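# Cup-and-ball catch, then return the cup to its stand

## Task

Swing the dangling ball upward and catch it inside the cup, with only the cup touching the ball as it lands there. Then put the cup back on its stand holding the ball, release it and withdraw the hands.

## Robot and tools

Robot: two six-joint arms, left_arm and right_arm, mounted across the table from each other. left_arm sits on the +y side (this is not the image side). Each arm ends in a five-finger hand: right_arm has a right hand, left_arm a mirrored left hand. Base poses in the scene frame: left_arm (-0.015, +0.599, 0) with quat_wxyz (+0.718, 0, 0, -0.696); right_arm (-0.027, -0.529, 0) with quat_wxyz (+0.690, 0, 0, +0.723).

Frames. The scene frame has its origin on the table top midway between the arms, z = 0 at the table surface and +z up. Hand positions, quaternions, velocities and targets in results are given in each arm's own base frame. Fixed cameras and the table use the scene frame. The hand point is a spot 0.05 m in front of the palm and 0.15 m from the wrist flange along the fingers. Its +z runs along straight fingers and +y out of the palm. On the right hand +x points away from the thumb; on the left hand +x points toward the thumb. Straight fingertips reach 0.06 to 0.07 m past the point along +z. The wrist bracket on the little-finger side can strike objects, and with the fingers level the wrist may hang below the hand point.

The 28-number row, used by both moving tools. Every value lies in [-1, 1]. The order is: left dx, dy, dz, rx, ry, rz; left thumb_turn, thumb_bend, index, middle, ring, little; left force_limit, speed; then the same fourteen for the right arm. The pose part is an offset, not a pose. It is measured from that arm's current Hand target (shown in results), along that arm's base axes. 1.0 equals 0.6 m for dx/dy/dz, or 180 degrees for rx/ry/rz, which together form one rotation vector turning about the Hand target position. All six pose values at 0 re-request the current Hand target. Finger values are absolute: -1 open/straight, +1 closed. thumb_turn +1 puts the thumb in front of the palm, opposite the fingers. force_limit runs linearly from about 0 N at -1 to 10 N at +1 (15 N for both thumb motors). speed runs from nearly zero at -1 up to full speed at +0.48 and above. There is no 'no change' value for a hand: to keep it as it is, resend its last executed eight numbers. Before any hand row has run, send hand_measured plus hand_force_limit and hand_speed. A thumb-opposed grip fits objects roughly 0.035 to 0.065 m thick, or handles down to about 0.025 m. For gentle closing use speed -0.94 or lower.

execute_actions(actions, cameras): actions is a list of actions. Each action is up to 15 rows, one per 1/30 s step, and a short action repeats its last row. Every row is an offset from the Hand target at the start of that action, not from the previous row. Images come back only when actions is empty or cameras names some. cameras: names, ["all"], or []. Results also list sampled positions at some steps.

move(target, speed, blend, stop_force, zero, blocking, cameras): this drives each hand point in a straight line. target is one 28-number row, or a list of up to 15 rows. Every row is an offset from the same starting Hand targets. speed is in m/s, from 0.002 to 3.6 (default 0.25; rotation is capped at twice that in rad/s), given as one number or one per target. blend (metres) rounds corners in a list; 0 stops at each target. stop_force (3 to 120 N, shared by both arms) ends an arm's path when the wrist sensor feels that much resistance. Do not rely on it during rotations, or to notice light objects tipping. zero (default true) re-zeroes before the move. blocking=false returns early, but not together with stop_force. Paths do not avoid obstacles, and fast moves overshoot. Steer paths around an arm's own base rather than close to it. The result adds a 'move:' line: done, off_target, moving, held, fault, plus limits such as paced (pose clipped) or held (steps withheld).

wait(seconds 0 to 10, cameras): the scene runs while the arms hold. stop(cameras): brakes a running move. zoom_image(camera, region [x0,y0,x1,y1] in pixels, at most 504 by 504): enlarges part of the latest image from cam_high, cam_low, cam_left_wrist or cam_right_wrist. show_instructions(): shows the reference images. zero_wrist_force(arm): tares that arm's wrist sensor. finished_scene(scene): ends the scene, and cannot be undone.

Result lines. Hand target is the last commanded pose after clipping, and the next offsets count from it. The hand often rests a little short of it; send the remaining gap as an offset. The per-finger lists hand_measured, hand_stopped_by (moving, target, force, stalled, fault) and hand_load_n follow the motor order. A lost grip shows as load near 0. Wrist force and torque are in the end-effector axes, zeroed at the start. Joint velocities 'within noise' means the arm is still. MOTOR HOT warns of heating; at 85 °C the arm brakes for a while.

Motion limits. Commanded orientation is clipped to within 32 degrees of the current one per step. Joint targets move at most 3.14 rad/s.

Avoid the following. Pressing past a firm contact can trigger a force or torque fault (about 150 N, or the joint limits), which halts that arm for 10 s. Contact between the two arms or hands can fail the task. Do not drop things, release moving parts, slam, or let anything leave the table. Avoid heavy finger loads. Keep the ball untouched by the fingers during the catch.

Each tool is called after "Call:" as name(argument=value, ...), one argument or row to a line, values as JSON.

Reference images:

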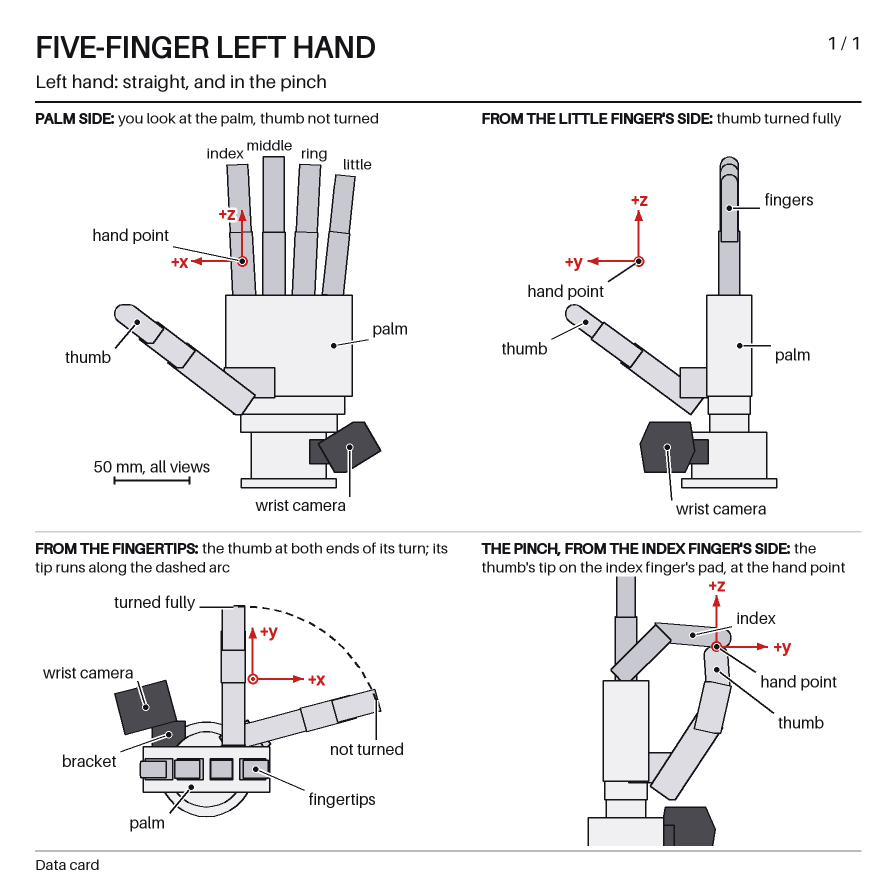

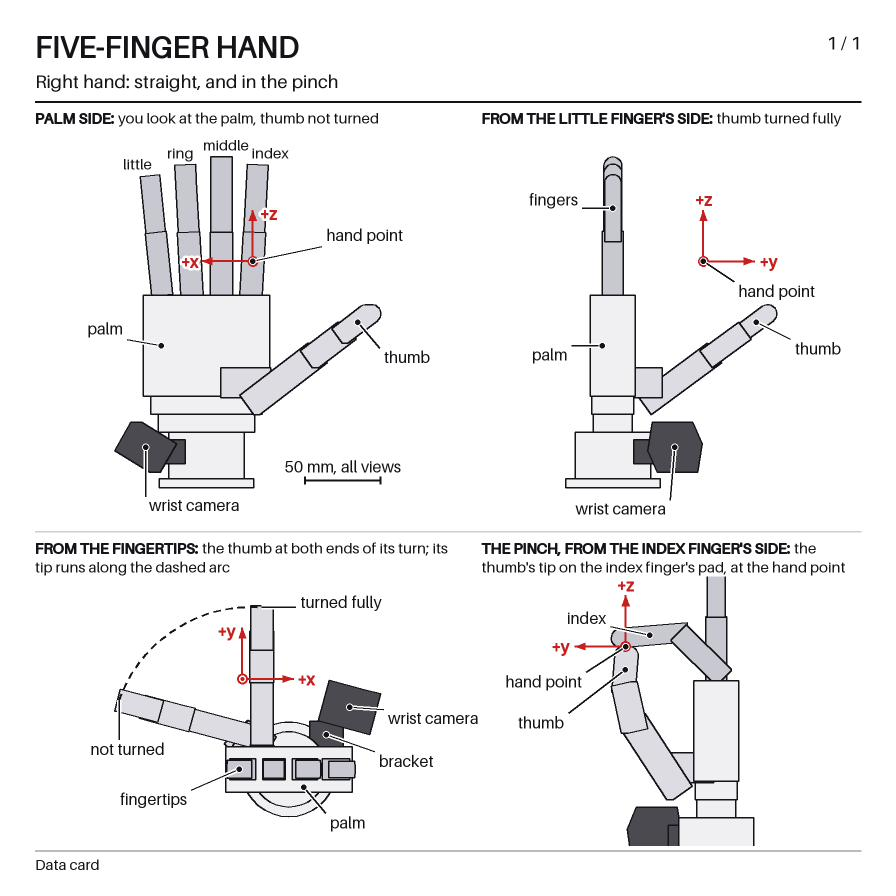

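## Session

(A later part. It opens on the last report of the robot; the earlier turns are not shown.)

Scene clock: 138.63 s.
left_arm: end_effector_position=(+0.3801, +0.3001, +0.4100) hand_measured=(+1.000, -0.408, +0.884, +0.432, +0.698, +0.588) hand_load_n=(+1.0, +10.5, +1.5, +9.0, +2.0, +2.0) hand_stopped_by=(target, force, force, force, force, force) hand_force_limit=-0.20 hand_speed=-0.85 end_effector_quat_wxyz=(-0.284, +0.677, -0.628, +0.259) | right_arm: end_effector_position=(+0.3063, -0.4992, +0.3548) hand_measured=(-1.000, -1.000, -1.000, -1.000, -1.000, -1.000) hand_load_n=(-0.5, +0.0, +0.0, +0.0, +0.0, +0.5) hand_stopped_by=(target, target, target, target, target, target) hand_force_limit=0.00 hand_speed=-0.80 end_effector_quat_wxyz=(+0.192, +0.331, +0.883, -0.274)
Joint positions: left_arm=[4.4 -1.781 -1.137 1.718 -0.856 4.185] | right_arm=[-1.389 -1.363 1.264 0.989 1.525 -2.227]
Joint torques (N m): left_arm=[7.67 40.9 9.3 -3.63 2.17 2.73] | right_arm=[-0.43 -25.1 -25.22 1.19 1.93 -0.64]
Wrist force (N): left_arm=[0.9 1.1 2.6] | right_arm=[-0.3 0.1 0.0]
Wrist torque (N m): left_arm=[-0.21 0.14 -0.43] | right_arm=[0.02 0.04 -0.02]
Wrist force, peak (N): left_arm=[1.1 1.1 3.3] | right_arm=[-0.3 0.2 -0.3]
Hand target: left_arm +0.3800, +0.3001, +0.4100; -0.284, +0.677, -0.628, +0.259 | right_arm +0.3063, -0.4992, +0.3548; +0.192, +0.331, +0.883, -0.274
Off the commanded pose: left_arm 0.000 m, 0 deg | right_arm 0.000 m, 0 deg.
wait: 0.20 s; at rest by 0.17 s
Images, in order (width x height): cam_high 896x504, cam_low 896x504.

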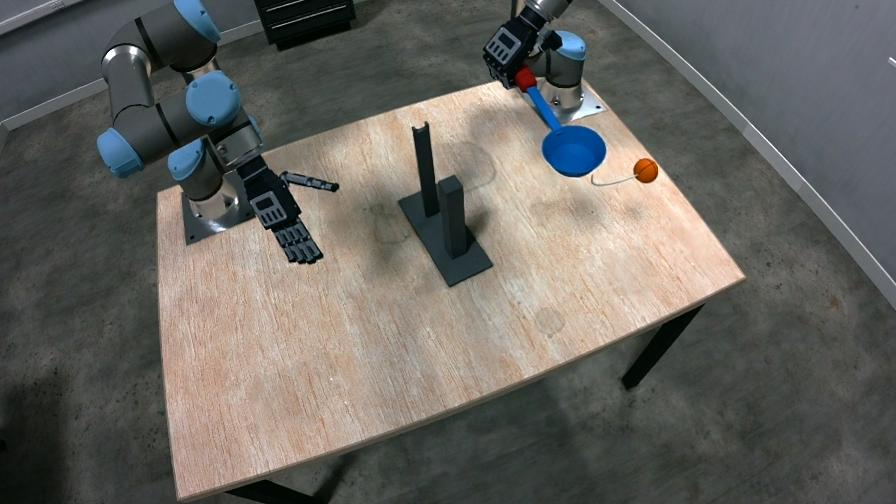

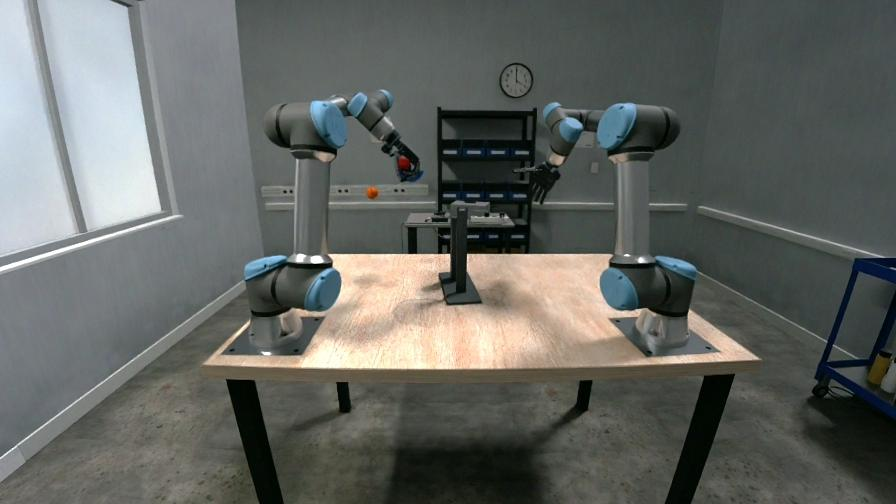

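Call:
move(
  target=[0,0,-0.0417,0,0,0,1,0.9,0.9,0.9,0.8,0.8,-0.2,-0.85,0,0,0,0,0,0,-1,-1,-1,-1,-1,-1,0,-0.8],
  speed=0.005,
  blocking=false,
  cameras=["cam_high", "cam_low"],
)

Call:
zoom_image(
  camera="cam_high",
  region=[480, 150, 670, 290],
)

Call:
zoom_image(
  camera="cam_low",
  region=[350, 165, 490, 250],
)

Call:
wait(
  seconds=0.2,
  cameras=["cam_high", "cam_low"],
)

Call:
zoom_image(
  camera="cam_high",
  region=[480, 150, 670, 290],
)

Call:
zoom_image(
  camera="cam_low",
  region=[350, 165, 490, 250],
)

Call:
wait(
  seconds=0.2,
  cameras=["cam_high", "cam_low"],
)

Call:
zoom_image(
  camera="cam_high",
  region=[480, 150, 670, 290],
)

Call:
zoom_image(
  camera="cam_low",
  region=[350, 165, 490, 250],
)

Call:
wait(
  seconds=0.2,
  cameras=["cam_high", "cam_low"],
)

Call:
zoom_image(
  camera="cam_high",
  region=[480, 150, 670, 290],
)

Call:
zoom_image(
  camera="cam_low",
  region=[350, 165, 490, 250],
)

Scene clock: 145.63 s.
left_arm: end_effector_position=(+0.3801, +0.3001, +0.4084) hand_measured=(+1.000, -0.408, +0.884, +0.432, +0.698, +0.588) hand_load_n=(+1.0, +10.5, +1.5, +8.5, +2.5, +3.0) hand_stopped_by=(target, force, force, force, force, force) hand_force_limit=-0.20 hand_speed=-0.85 end_effector_quat_wxyz=(-0.284, +0.677, -0.628, +0.259) end_effector_velocity=(+0.000, +0.000, -0.004) end_effector_angular_velocity=(+0.000, -0.001, -0.002) | right_arm: end_effector_position=(+0.3063, -0.4992, +0.3548) hand_measured=(-1.000, -1.000, -1.000, -1.000, -1.000, -1.000) hand_load_n=(-0.5, +0.0, +0.0, +0.0, +0.0, +0.0) hand_stopped_by=(target, target, target, target, target, target) hand_force_limit=0.00 hand_speed=-0.80 end_effector_quat_wxyz=(+0.192, +0.331, +0.883, -0.274)
Joint positions: left_arm=[4.4 -1.78 -1.142 1.722 -0.856 4.185] | right_arm=[-1.389 -1.363 1.264 0.989 1.525 -2.227]
Joint velocities: left_arm=[-0.001 0.003 -0.016 0.013 0.002 0.001] | right_arm=[within noise]
Joint torques (N m): left_arm=[1.54 42.13 8.64 1.18 -0.08 2.8] | right_arm=[-0.83 -24.93 -26.18 1.13 2.07 -0.55]
Wrist force (N): left_arm=[1.0 1.2 3.3] | right_arm=[-0.3 -0.2 -0.2]
Wrist torque (N m): left_arm=[-0.19 0.25 -0.35] | right_arm=[-0.03 0.05 -0.02]
Wrist force, peak (N): left_arm=[1.1 1.6 3.9] | right_arm=[-0.5 0.1 -0.3]
Hand target: left_arm +0.3801, +0.3001, +0.4076; -0.284, +0.677, -0.628, +0.259 | right_arm +0.3063, -0.4992, +0.3548; +0.192, +0.331, +0.883, -0.274
Off the commanded pose: left_arm 0.023 m, 0 deg | right_arm 0.000 m, 0 deg.
move: running
Images, in order (width x height): cam_high 896x504, cam_low 896x504.

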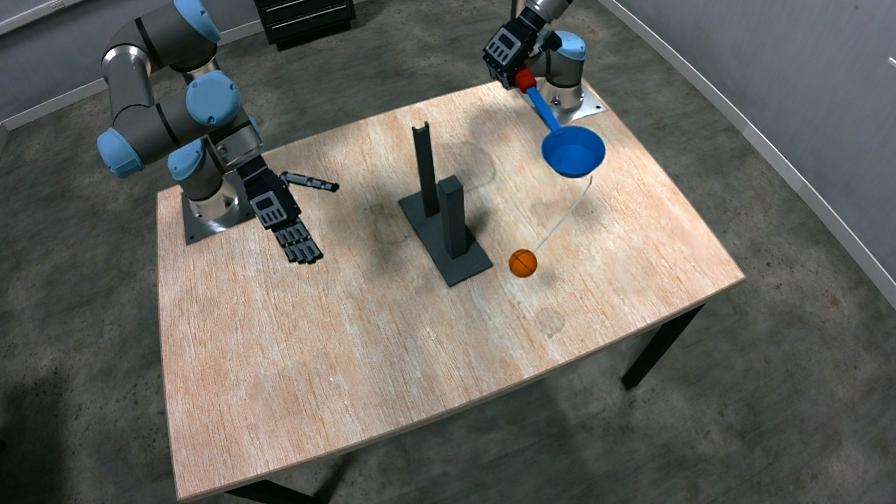

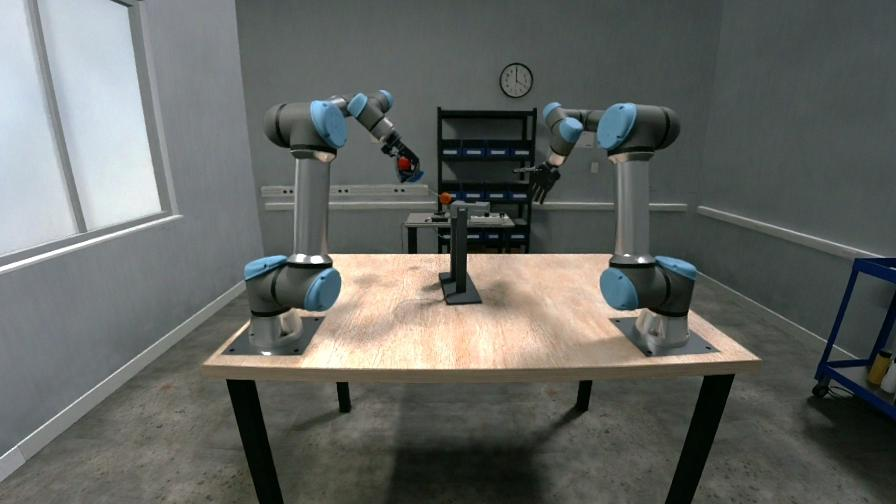

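Scaled by 2.653.

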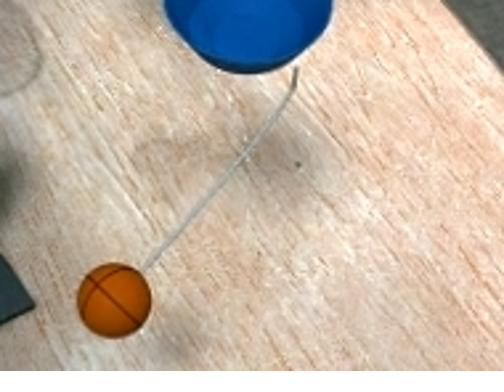

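Scaled by 3.600.

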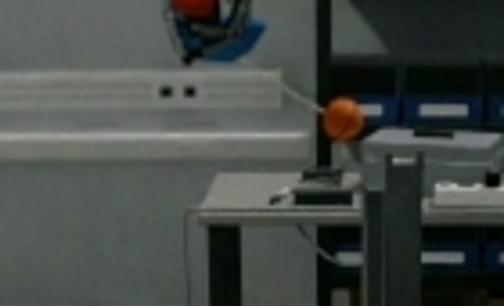

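Scene clock: 145.83 s.
left_arm: end_effector_position=(+0.3801, +0.3000, +0.4074) hand_measured=(+1.000, -0.408, +0.884, +0.432, +0.698, +0.588) hand_load_n=(+1.0, +10.5, +1.5, +9.0, +3.0, +3.5) hand_stopped_by=(target, force, force, force, force, force) hand_force_limit=-0.20 hand_speed=-0.85 end_effector_quat_wxyz=(-0.284, +0.677, -0.628, +0.259) end_effector_velocity=(+0.000, +0.000, -0.005) end_effector_angular_velocity=(+0.000, -0.001, -0.002) | right_arm: end_effector_position=(+0.3063, -0.4992, +0.3548) hand_measured=(-1.000, -1.000, -1.000, -1.000, -1.000, -1.000) hand_load_n=(+0.0, +0.0, +0.0, +0.0, +0.0, +0.0) hand_stopped_by=(target, target, target, target, target, target) hand_force_limit=0.00 hand_speed=-0.80 end_effector_quat_wxyz=(+0.192, +0.331, +0.883, -0.274)
Joint positions: left_arm=[4.4 -1.779 -1.146 1.725 -0.856 4.185] | right_arm=[-1.389 -1.363 1.264 0.989 1.525 -2.227]
Joint velocities: left_arm=[-0.001 0.003 -0.017 0.013 0.001 0.001] | right_arm=[within noise]
Joint torques (N m): left_arm=[3.79 41.45 8.54 1.35 0.44 2.86] | right_arm=[-0.69 -25 -24.37 1.13 2.11 -0.53]
Wrist force (N): left_arm=[1.1 1.7 3.2] | right_arm=[-0.1 0.1 -0.1]
Wrist torque (N m): left_arm=[-0.18 0.29 -0.53] | right_arm=[0.01 0.02 -0.01]
Wrist force, peak (N): left_arm=[0.9 1.5 3.6] | right_arm=[-0.2 0.2 -0.2]
Hand target: left_arm +0.3801, +0.3001, +0.4066; -0.284, +0.677, -0.628, +0.259 | right_arm +0.3063, -0.4992, +0.3548; +0.192, +0.331, +0.883, -0.274
Off the commanded pose: left_arm 0.022 m, 0 deg | right_arm 0.000 m, 0 deg.
earlier move: running
wait: 0.20 s; no rest
Images, in order (width x height): cam_high 896x504, cam_low 896x504.

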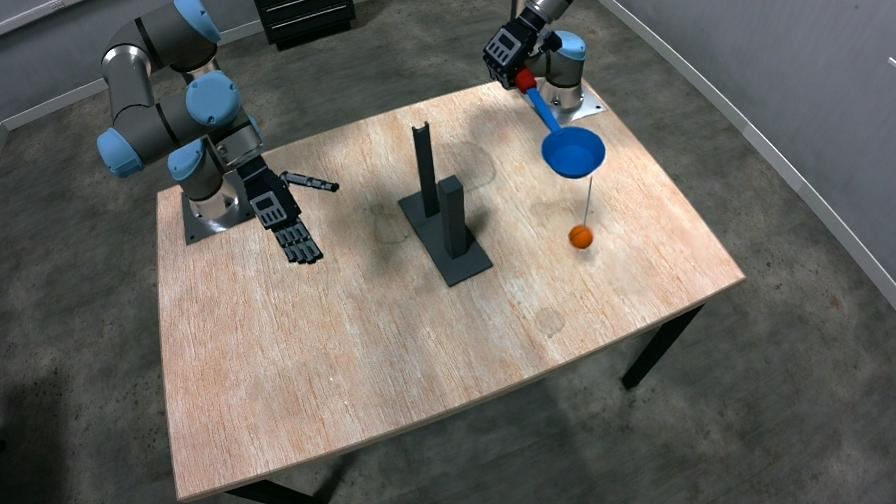

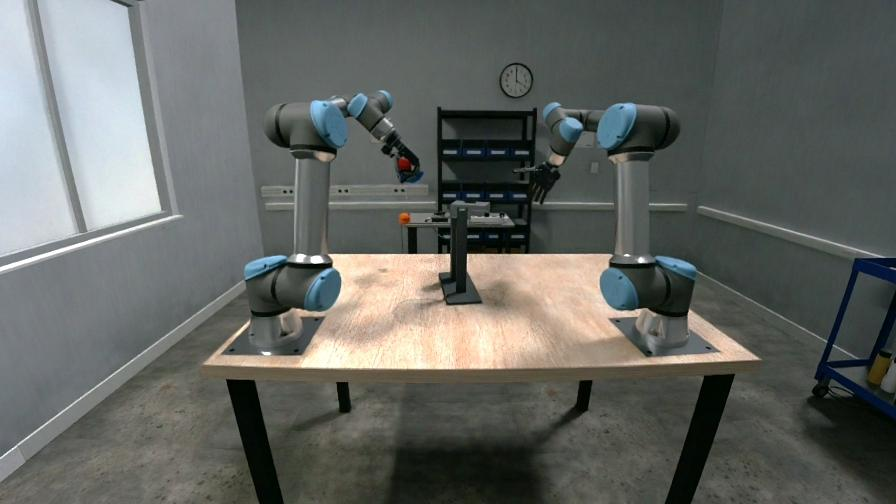

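Scaled by 2.653.

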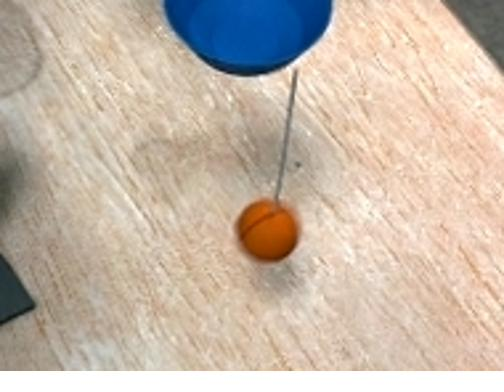

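Scaled by 3.600.

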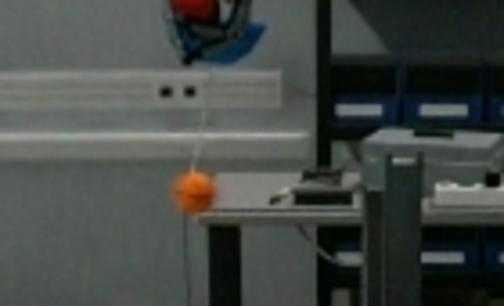

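Scene clock: 146.03 s.
left_arm: end_effector_position=(+0.3801, +0.3000, +0.4064) hand_measured=(+1.000, -0.408, +0.884, +0.432, +0.698, +0.588) hand_load_n=(+1.5, +10.5, +1.5, +8.5, +2.5, +2.5) hand_stopped_by=(target, force, force, force, force, force) hand_force_limit=-0.20 hand_speed=-0.85 end_effector_quat_wxyz=(-0.284, +0.677, -0.628, +0.259) end_effector_velocity=(+0.000, +0.000, -0.005) end_effector_angular_velocity=(-0.001, -0.001, -0.001) | right_arm: end_effector_position=(+0.3063, -0.4992, +0.3548) hand_measured=(-1.000, -1.000, -1.000, -1.000, -1.000, -1.000) hand_load_n=(+0.0, +0.0, +0.0, +0.0, +0.0, +0.5) hand_stopped_by=(target, target, target, target, target, target) hand_force_limit=0.00 hand_speed=-0.80 end_effector_quat_wxyz=(+0.192, +0.331, +0.883, -0.274)
Joint positions: left_arm=[4.4 -1.779 -1.149 1.728 -0.856 4.185] | right_arm=[-1.389 -1.363 1.264 0.989 1.525 -2.227]
Joint velocities: left_arm=[0 0.003 -0.017 0.013 0.001 0] | right_arm=[within noise]
Joint torques (N m): left_arm=[6.55 41.38 8.24 1.09 1.02 2.84] | right_arm=[-0.37 -26.16 -25 1.14 2.03 -0.61]
Wrist force (N): left_arm=[1.0 1.2 2.7] | right_arm=[-0.3 0.1 -0.4]
Wrist torque (N m): left_arm=[-0.18 0.17 -0.42] | right_arm=[0.03 0.05 -0.02]
Wrist force, peak (N): left_arm=[1.2 1.6 3.1] | right_arm=[-0.3 0.1 -0.4]
Hand target: left_arm +0.3801, +0.3001, +0.4056; -0.284, +0.677, -0.628, +0.259 | right_arm +0.3063, -0.4992, +0.3548; +0.192, +0.331, +0.883, -0.274
Off the commanded pose: left_arm 0.021 m, 0 deg | right_arm 0.000 m, 0 deg.
earlier move: running
wait: 0.20 s; no rest
Images, in order (width x height): cam_high 896x504, cam_low 896x504.

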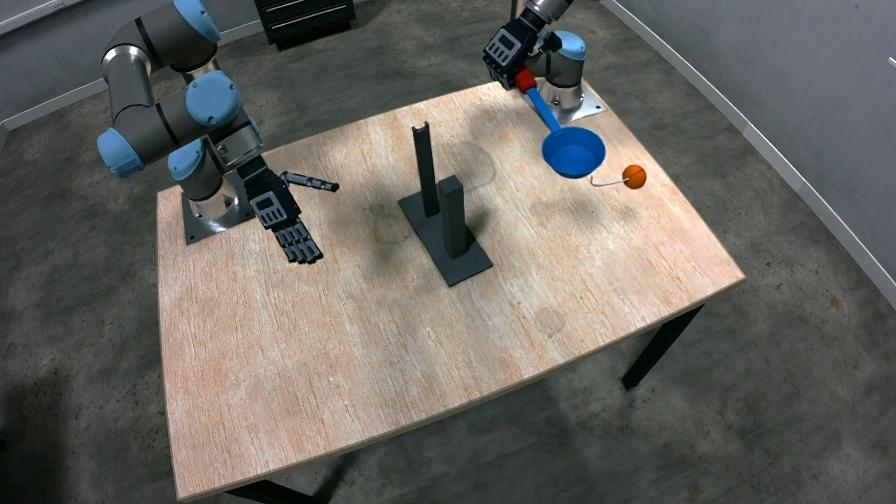

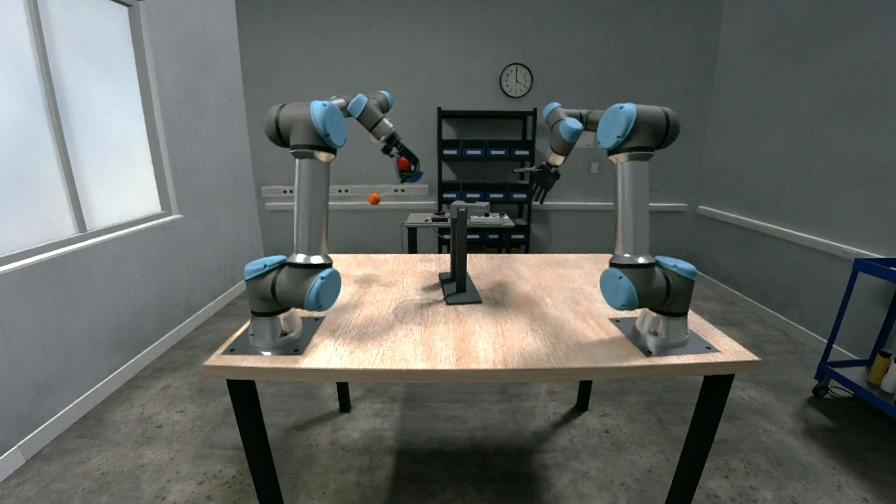

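Scaled by 2.653.

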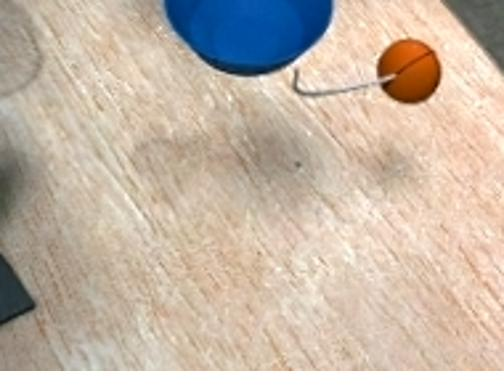

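Scaled by 3.600.

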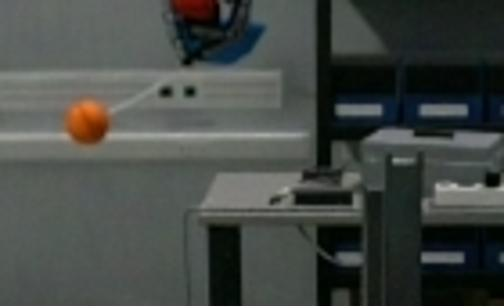

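Scene clock: 146.23 s.
left_arm: end_effector_position=(+0.3801, +0.3000, +0.4054) hand_measured=(+1.000, -0.408, +0.884, +0.432, +0.698, +0.588) hand_load_n=(+1.0, +10.5, +1.5, +8.5, +2.5, +3.0) hand_stopped_by=(target, force, force, force, force, force) hand_force_limit=-0.20 hand_speed=-0.85 end_effector_quat_wxyz=(-0.284, +0.677, -0.628, +0.259) end_effector_velocity=(+0.000, +0.000, -0.005) end_effector_angular_velocity=(+0.000, +0.001, +0.001) | right_arm: end_effector_position=(+0.3063, -0.4992, +0.3548) hand_measured=(-1.000, -1.000, -1.000, -1.000, -1.000, -1.000) hand_load_n=(+0.0, -0.5, +0.0, +0.5, +0.0, +0.0) hand_stopped_by=(target, target, target, target, target, target) hand_force_limit=0.00 hand_speed=-0.80 end_effector_quat_wxyz=(+0.192, +0.331, +0.883, -0.274)
Joint positions: left_arm=[4.4 -1.778 -1.152 1.73 -0.856 4.185] | right_arm=[-1.389 -1.363 1.264 0.989 1.525 -2.227]
Joint velocities: left_arm=[0 0.002 -0.016 0.014 -0.001 -0.001] | right_arm=[within noise]
Joint torques (N m): left_arm=[7.77 41.12 9.22 1.3 1.87 2.97] | right_arm=[-0.45 -25.17 -26.1 1.23 1.96 -0.65]
Wrist force (N): left_arm=[1.1 1.4 3.2] | right_arm=[-0.1 0.1 0.0]
Wrist torque (N m): left_arm=[-0.19 0.29 -0.52] | right_arm=[0.01 0.01 -0.01]
Wrist force, peak (N): left_arm=[1.3 1.8 3.4] | right_arm=[-0.2 0.1 -0.3]
Hand target: left_arm +0.3801, +0.3001, +0.4046; -0.284, +0.677, -0.628, +0.259 | right_arm +0.3063, -0.4992, +0.3548; +0.192, +0.331, +0.883, -0.274
Off the commanded pose: left_arm 0.020 m, 0 deg | right_arm 0.000 m, 0 deg.
earlier move: running
wait: 0.20 s; no rest
Images, in order (width x height): cam_high 896x504, cam_low 896x504.

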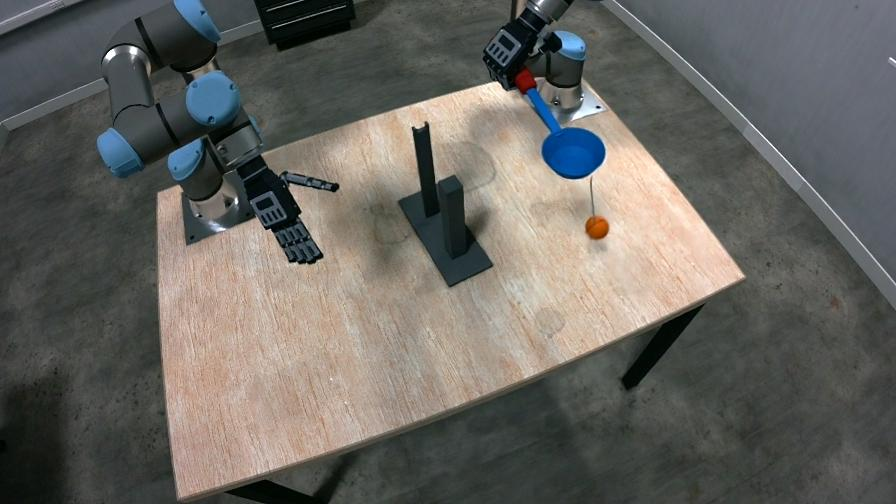

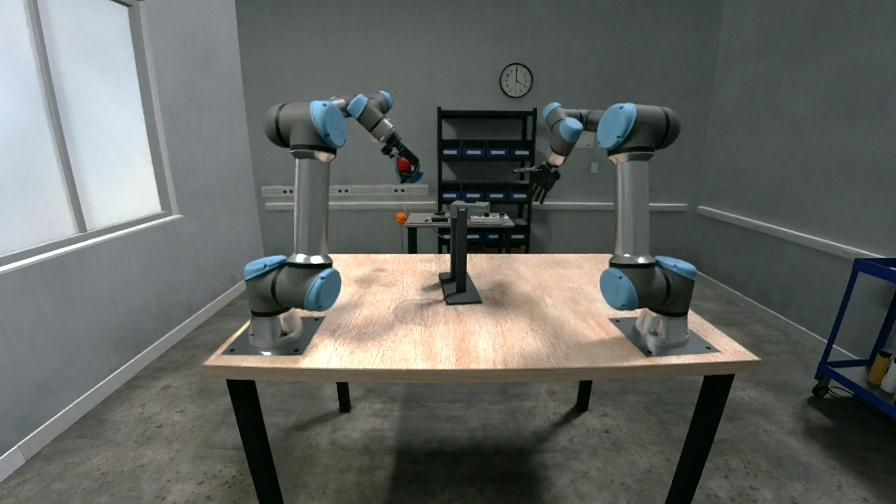

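Scaled by 2.653.

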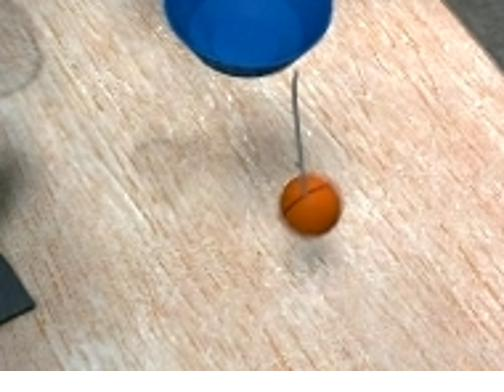

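Scaled by 3.600.

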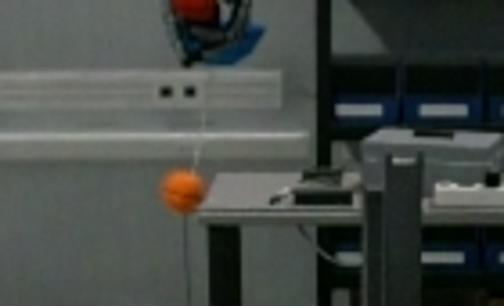

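Call:
wait(
  seconds=0.03,
  cameras=["cam_high", "cam_low"],
)

Call:
zoom_image(
  camera="cam_high",
  region=[480, 150, 720, 360],
)

Call:
zoom_image(
  camera="cam_low",
  region=[350, 165, 530, 315],
)

Scene clock: 147.97 s.
left_arm: end_effector_position=(+0.3801, +0.3001, +0.3967) hand_measured=(+1.000, -0.408, +0.884, +0.432, +0.698, +0.588) hand_load_n=(+1.0, +10.5, +1.5, +8.5, +2.5, +2.0) hand_stopped_by=(target, force, force, force, force, force) hand_force_limit=-0.20 hand_speed=-0.85 end_effector_quat_wxyz=(-0.284, +0.677, -0.628, +0.259) end_effector_velocity=(+0.000, +0.000, -0.005) end_effector_angular_velocity=(+0.000, +0.000, -0.001) | right_arm: end_effector_position=(+0.3063, -0.4992, +0.3548) hand_measured=(-1.000, -1.000, -1.000, -1.000, -1.000, -1.000) hand_load_n=(+0.0, +0.0, +0.0, +0.0, +0.0, +0.0) hand_stopped_by=(target, target, target, target, target, target) hand_force_limit=0.00 hand_speed=-0.80 end_effector_quat_wxyz=(+0.192, +0.331, +0.883, -0.274)
Joint positions: left_arm=[4.401 -1.774 -1.18 1.754 -0.856 4.185] | right_arm=[-1.389 -1.363 1.264 0.989 1.525 -2.227]
Joint velocities: left_arm=[0 0.003 -0.016 0.013 0.001 0] | right_arm=[within noise]
Joint torques (N m): left_arm=[8.18 41.97 8.82 1.39 2.51 2.95] | right_arm=[-0.63 -25.03 -25.02 1.13 1.95 -0.57]
Wrist force (N): left_arm=[0.9 1.8 3.0] | right_arm=[-0.3 0.0 -0.2]
Wrist torque (N m): left_arm=[-0.18 0.20 -0.50] | right_arm=[0.01 0.05 -0.02]
Wrist force, peak (N): left_arm=[1.2 1.8 3.7] | right_arm=[-0.2 0.4 0.0]
Hand target: left_arm +0.3801, +0.3001, +0.3960; -0.284, +0.677, -0.628, +0.259 | right_arm +0.3063, -0.4992, +0.3548; +0.192, +0.331, +0.883, -0.274
Off the commanded pose: left_arm 0.012 m, 0 deg | right_arm 0.000 m, 0 deg.
earlier move: running
wait: 0.03 s; no rest
Images, in order (width x height): cam_high 896x504, cam_low 896x504.

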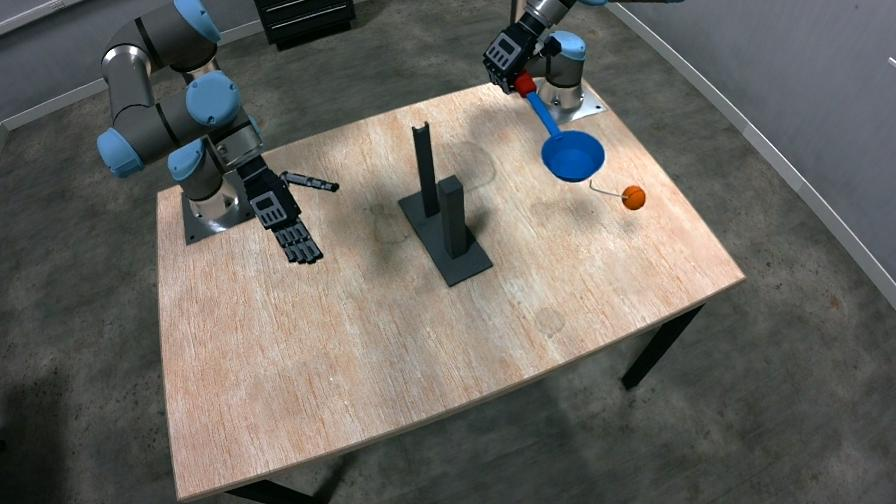

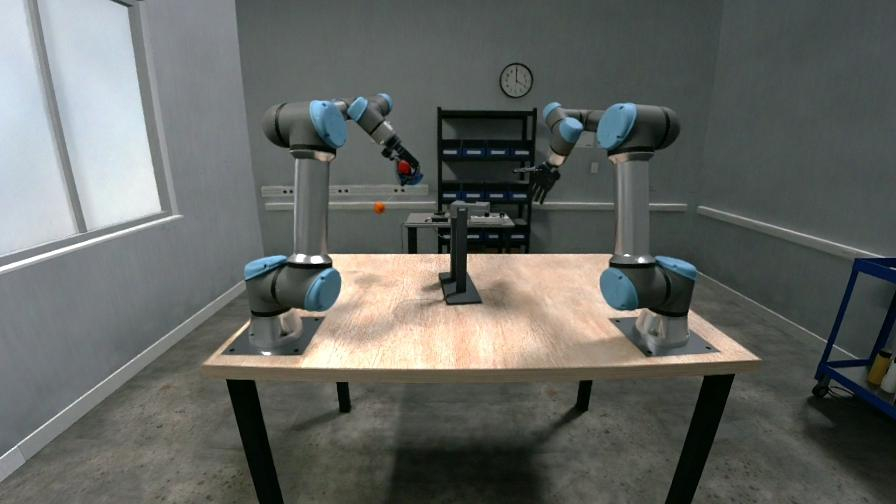

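Scaled by 2.100.

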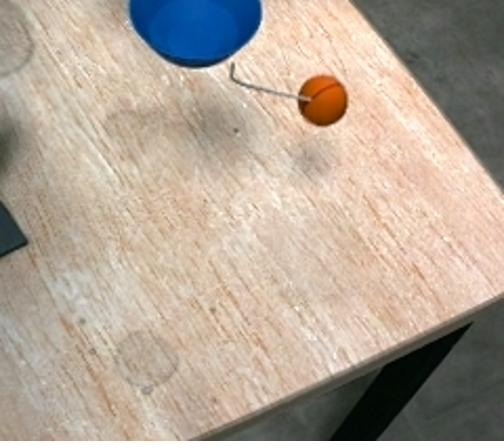

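Scaled by 2.800.

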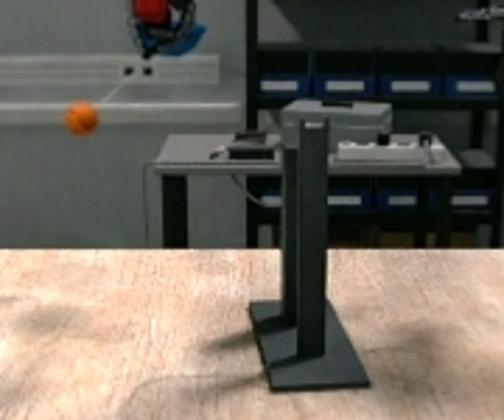

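Call:
move(
  target=[0.0667, 0, 0, 0, 0, 0, 1, 0.9, 0.9, 0.9, 0.8, 0.8, -0.2, -0.85, 0, 0, 0, 0, 0, 0, -1, -1, -1, -1, -1, -1, 0, -0.8],
  speed=0.007,
  blocking=false,
)

Call:
wait(
  seconds=0.03,
  cameras=["cam_high", "cam_low"],
)

Call:
zoom_image(
  camera="cam_high",
  region=[480, 150, 670, 340],
)

Call:
zoom_image(
  camera="cam_low",
  region=[350, 165, 490, 305],
)

Call:
wait(
  seconds=0.2,
  cameras=["cam_high", "cam_low"],
)

Call:
zoom_image(
  camera="cam_high",
  region=[480, 150, 670, 340],
)

Call:
zoom_image(
  camera="cam_low",
  region=[350, 165, 490, 305],
)

Call:
wait(
  seconds=0.2,
  cameras=["cam_high", "cam_low"],
)

Call:
zoom_image(
  camera="cam_high",
  region=[480, 150, 670, 340],
)

Call:
zoom_image(
  camera="cam_low",
  region=[350, 165, 490, 305],
)

Call:
wait(
  seconds=0.2,
  cameras=["cam_high", "cam_low"],
)

Call:
zoom_image(
  camera="cam_high",
  region=[480, 150, 670, 340],
)

Call:
zoom_image(
  camera="cam_low",
  region=[350, 165, 490, 305],
)

a move is refused until a result has shown your running move's end: call wait (it returns as soon as the move ends) or stop first; nothing of this call was run
Scene clock: 153.70 s.
left_arm: end_effector_position=(+0.3800, +0.3001, +0.3850) hand_measured=(+1.000, -0.408, +0.884, +0.432, +0.698, +0.588) hand_load_n=(+1.0, +10.5, +1.5, +8.5, +3.0, +3.0) hand_stopped_by=(target, force, force, force, force, force) hand_force_limit=-0.20 hand_speed=-0.85 end_effector_quat_wxyz=(-0.284, +0.677, -0.628, +0.259) | right_arm: end_effector_position=(+0.3063, -0.4992, +0.3548) hand_measured=(-1.000, -1.000, -1.000, -1.000, -1.000, -1.000) hand_load_n=(+0.0, +0.0, +0.0, +0.0, +0.0, +0.0) hand_stopped_by=(target, target, target, target, target, target) hand_force_limit=0.00 hand_speed=-0.80 end_effector_quat_wxyz=(+0.192, +0.331, +0.883, -0.274)
Joint positions: left_arm=[4.401 -1.769 -1.217 1.785 -0.856 4.186] | right_arm=[-1.389 -1.363 1.264 0.989 1.525 -2.227]
Joint torques (N m): left_arm=[5.93 40.84 9.74 -0.3 1.16 1.88] | right_arm=[-0.37 -25.29 -25.45 1.04 1.9 -0.73]
Wrist force (N): left_arm=[0.7 1.0 3.1] | right_arm=[0.0 0.0 0.0]
Wrist torque (N m): left_arm=[-0.22 0.31 -0.38] | right_arm=[0.00 0.00 -0.01]
Wrist force, peak (N): left_arm=[1.1 1.4 3.8] | right_arm=[-0.5 0.0 -0.3]
Hand target: left_arm +0.3800, +0.3001, +0.3850; -0.284, +0.677, -0.628, +0.259 | right_arm +0.3063, -0.4992, +0.3548; +0.192, +0.331, +0.883, -0.274
Off the commanded pose: left_arm 0.000 m, 0 deg | right_arm 0.000 m, 0 deg.
earlier move: done

not run: a call was refused earlier in this reply.

Scaled by 2.653.
This view is cut from an older image: the scene may have changed since it was taken.

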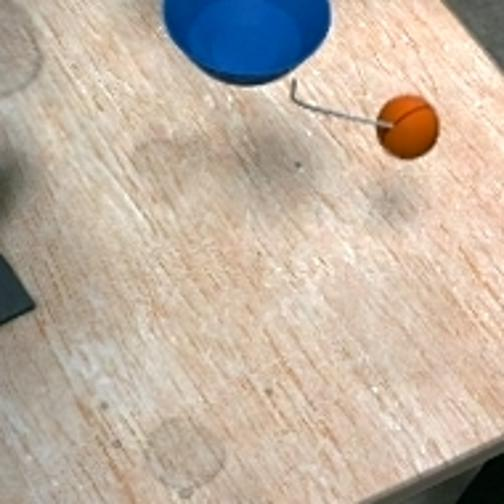

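Scaled by 3.600.
This view is cut from an older image: the scene may have changed since it was taken.

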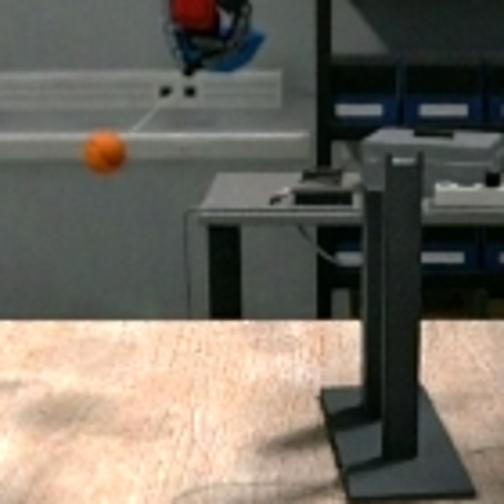

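not run: a call was refused earlier in this reply.

Scaled by 2.653.
This view is cut from an older image: the scene may have changed since it was taken.

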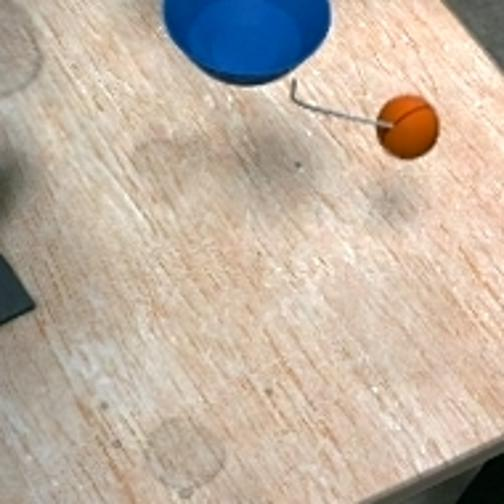

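Scaled by 3.600.
This view is cut from an older image: the scene may have changed since it was taken.

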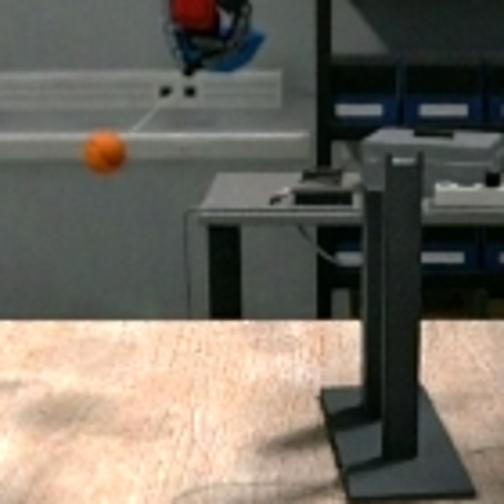

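not run: a call was refused earlier in this reply.

Scaled by 2.653.
This view is cut from an older image: the scene may have changed since it was taken.

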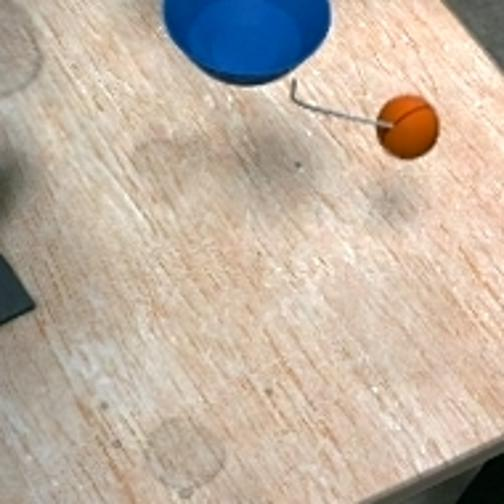

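Scaled by 3.600.
This view is cut from an older image: the scene may have changed since it was taken.

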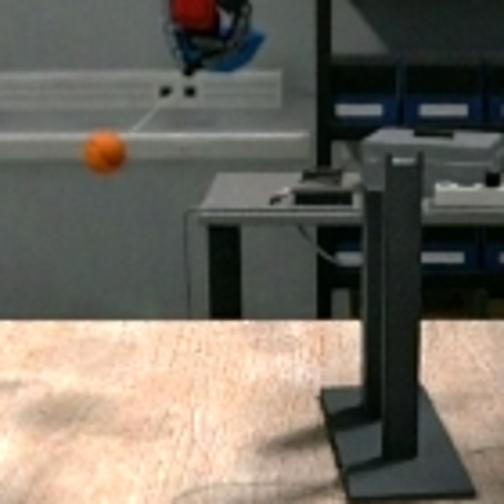

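not run: a call was refused earlier in this reply.

Scaled by 2.653.
This view is cut from an older image: the scene may have changed since it was taken.

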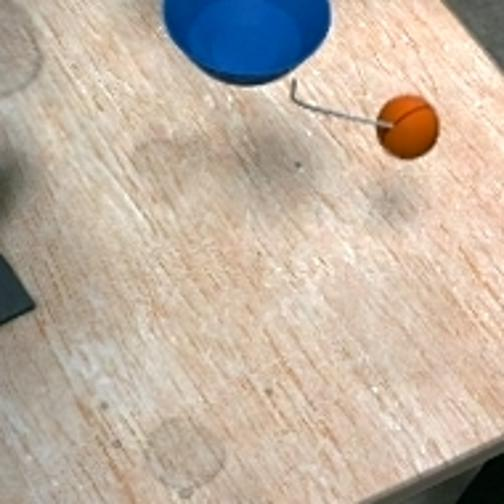

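Scaled by 3.600.
This view is cut from an older image: the scene may have changed since it was taken.

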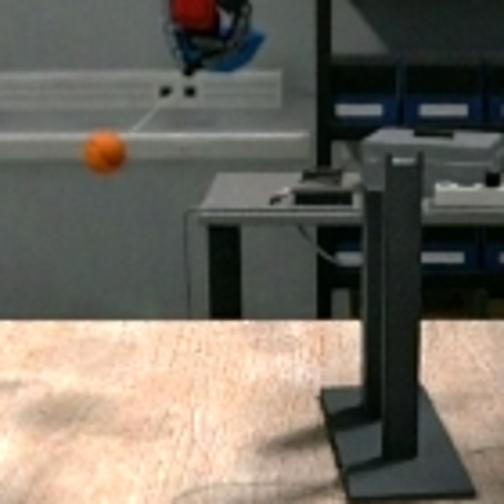

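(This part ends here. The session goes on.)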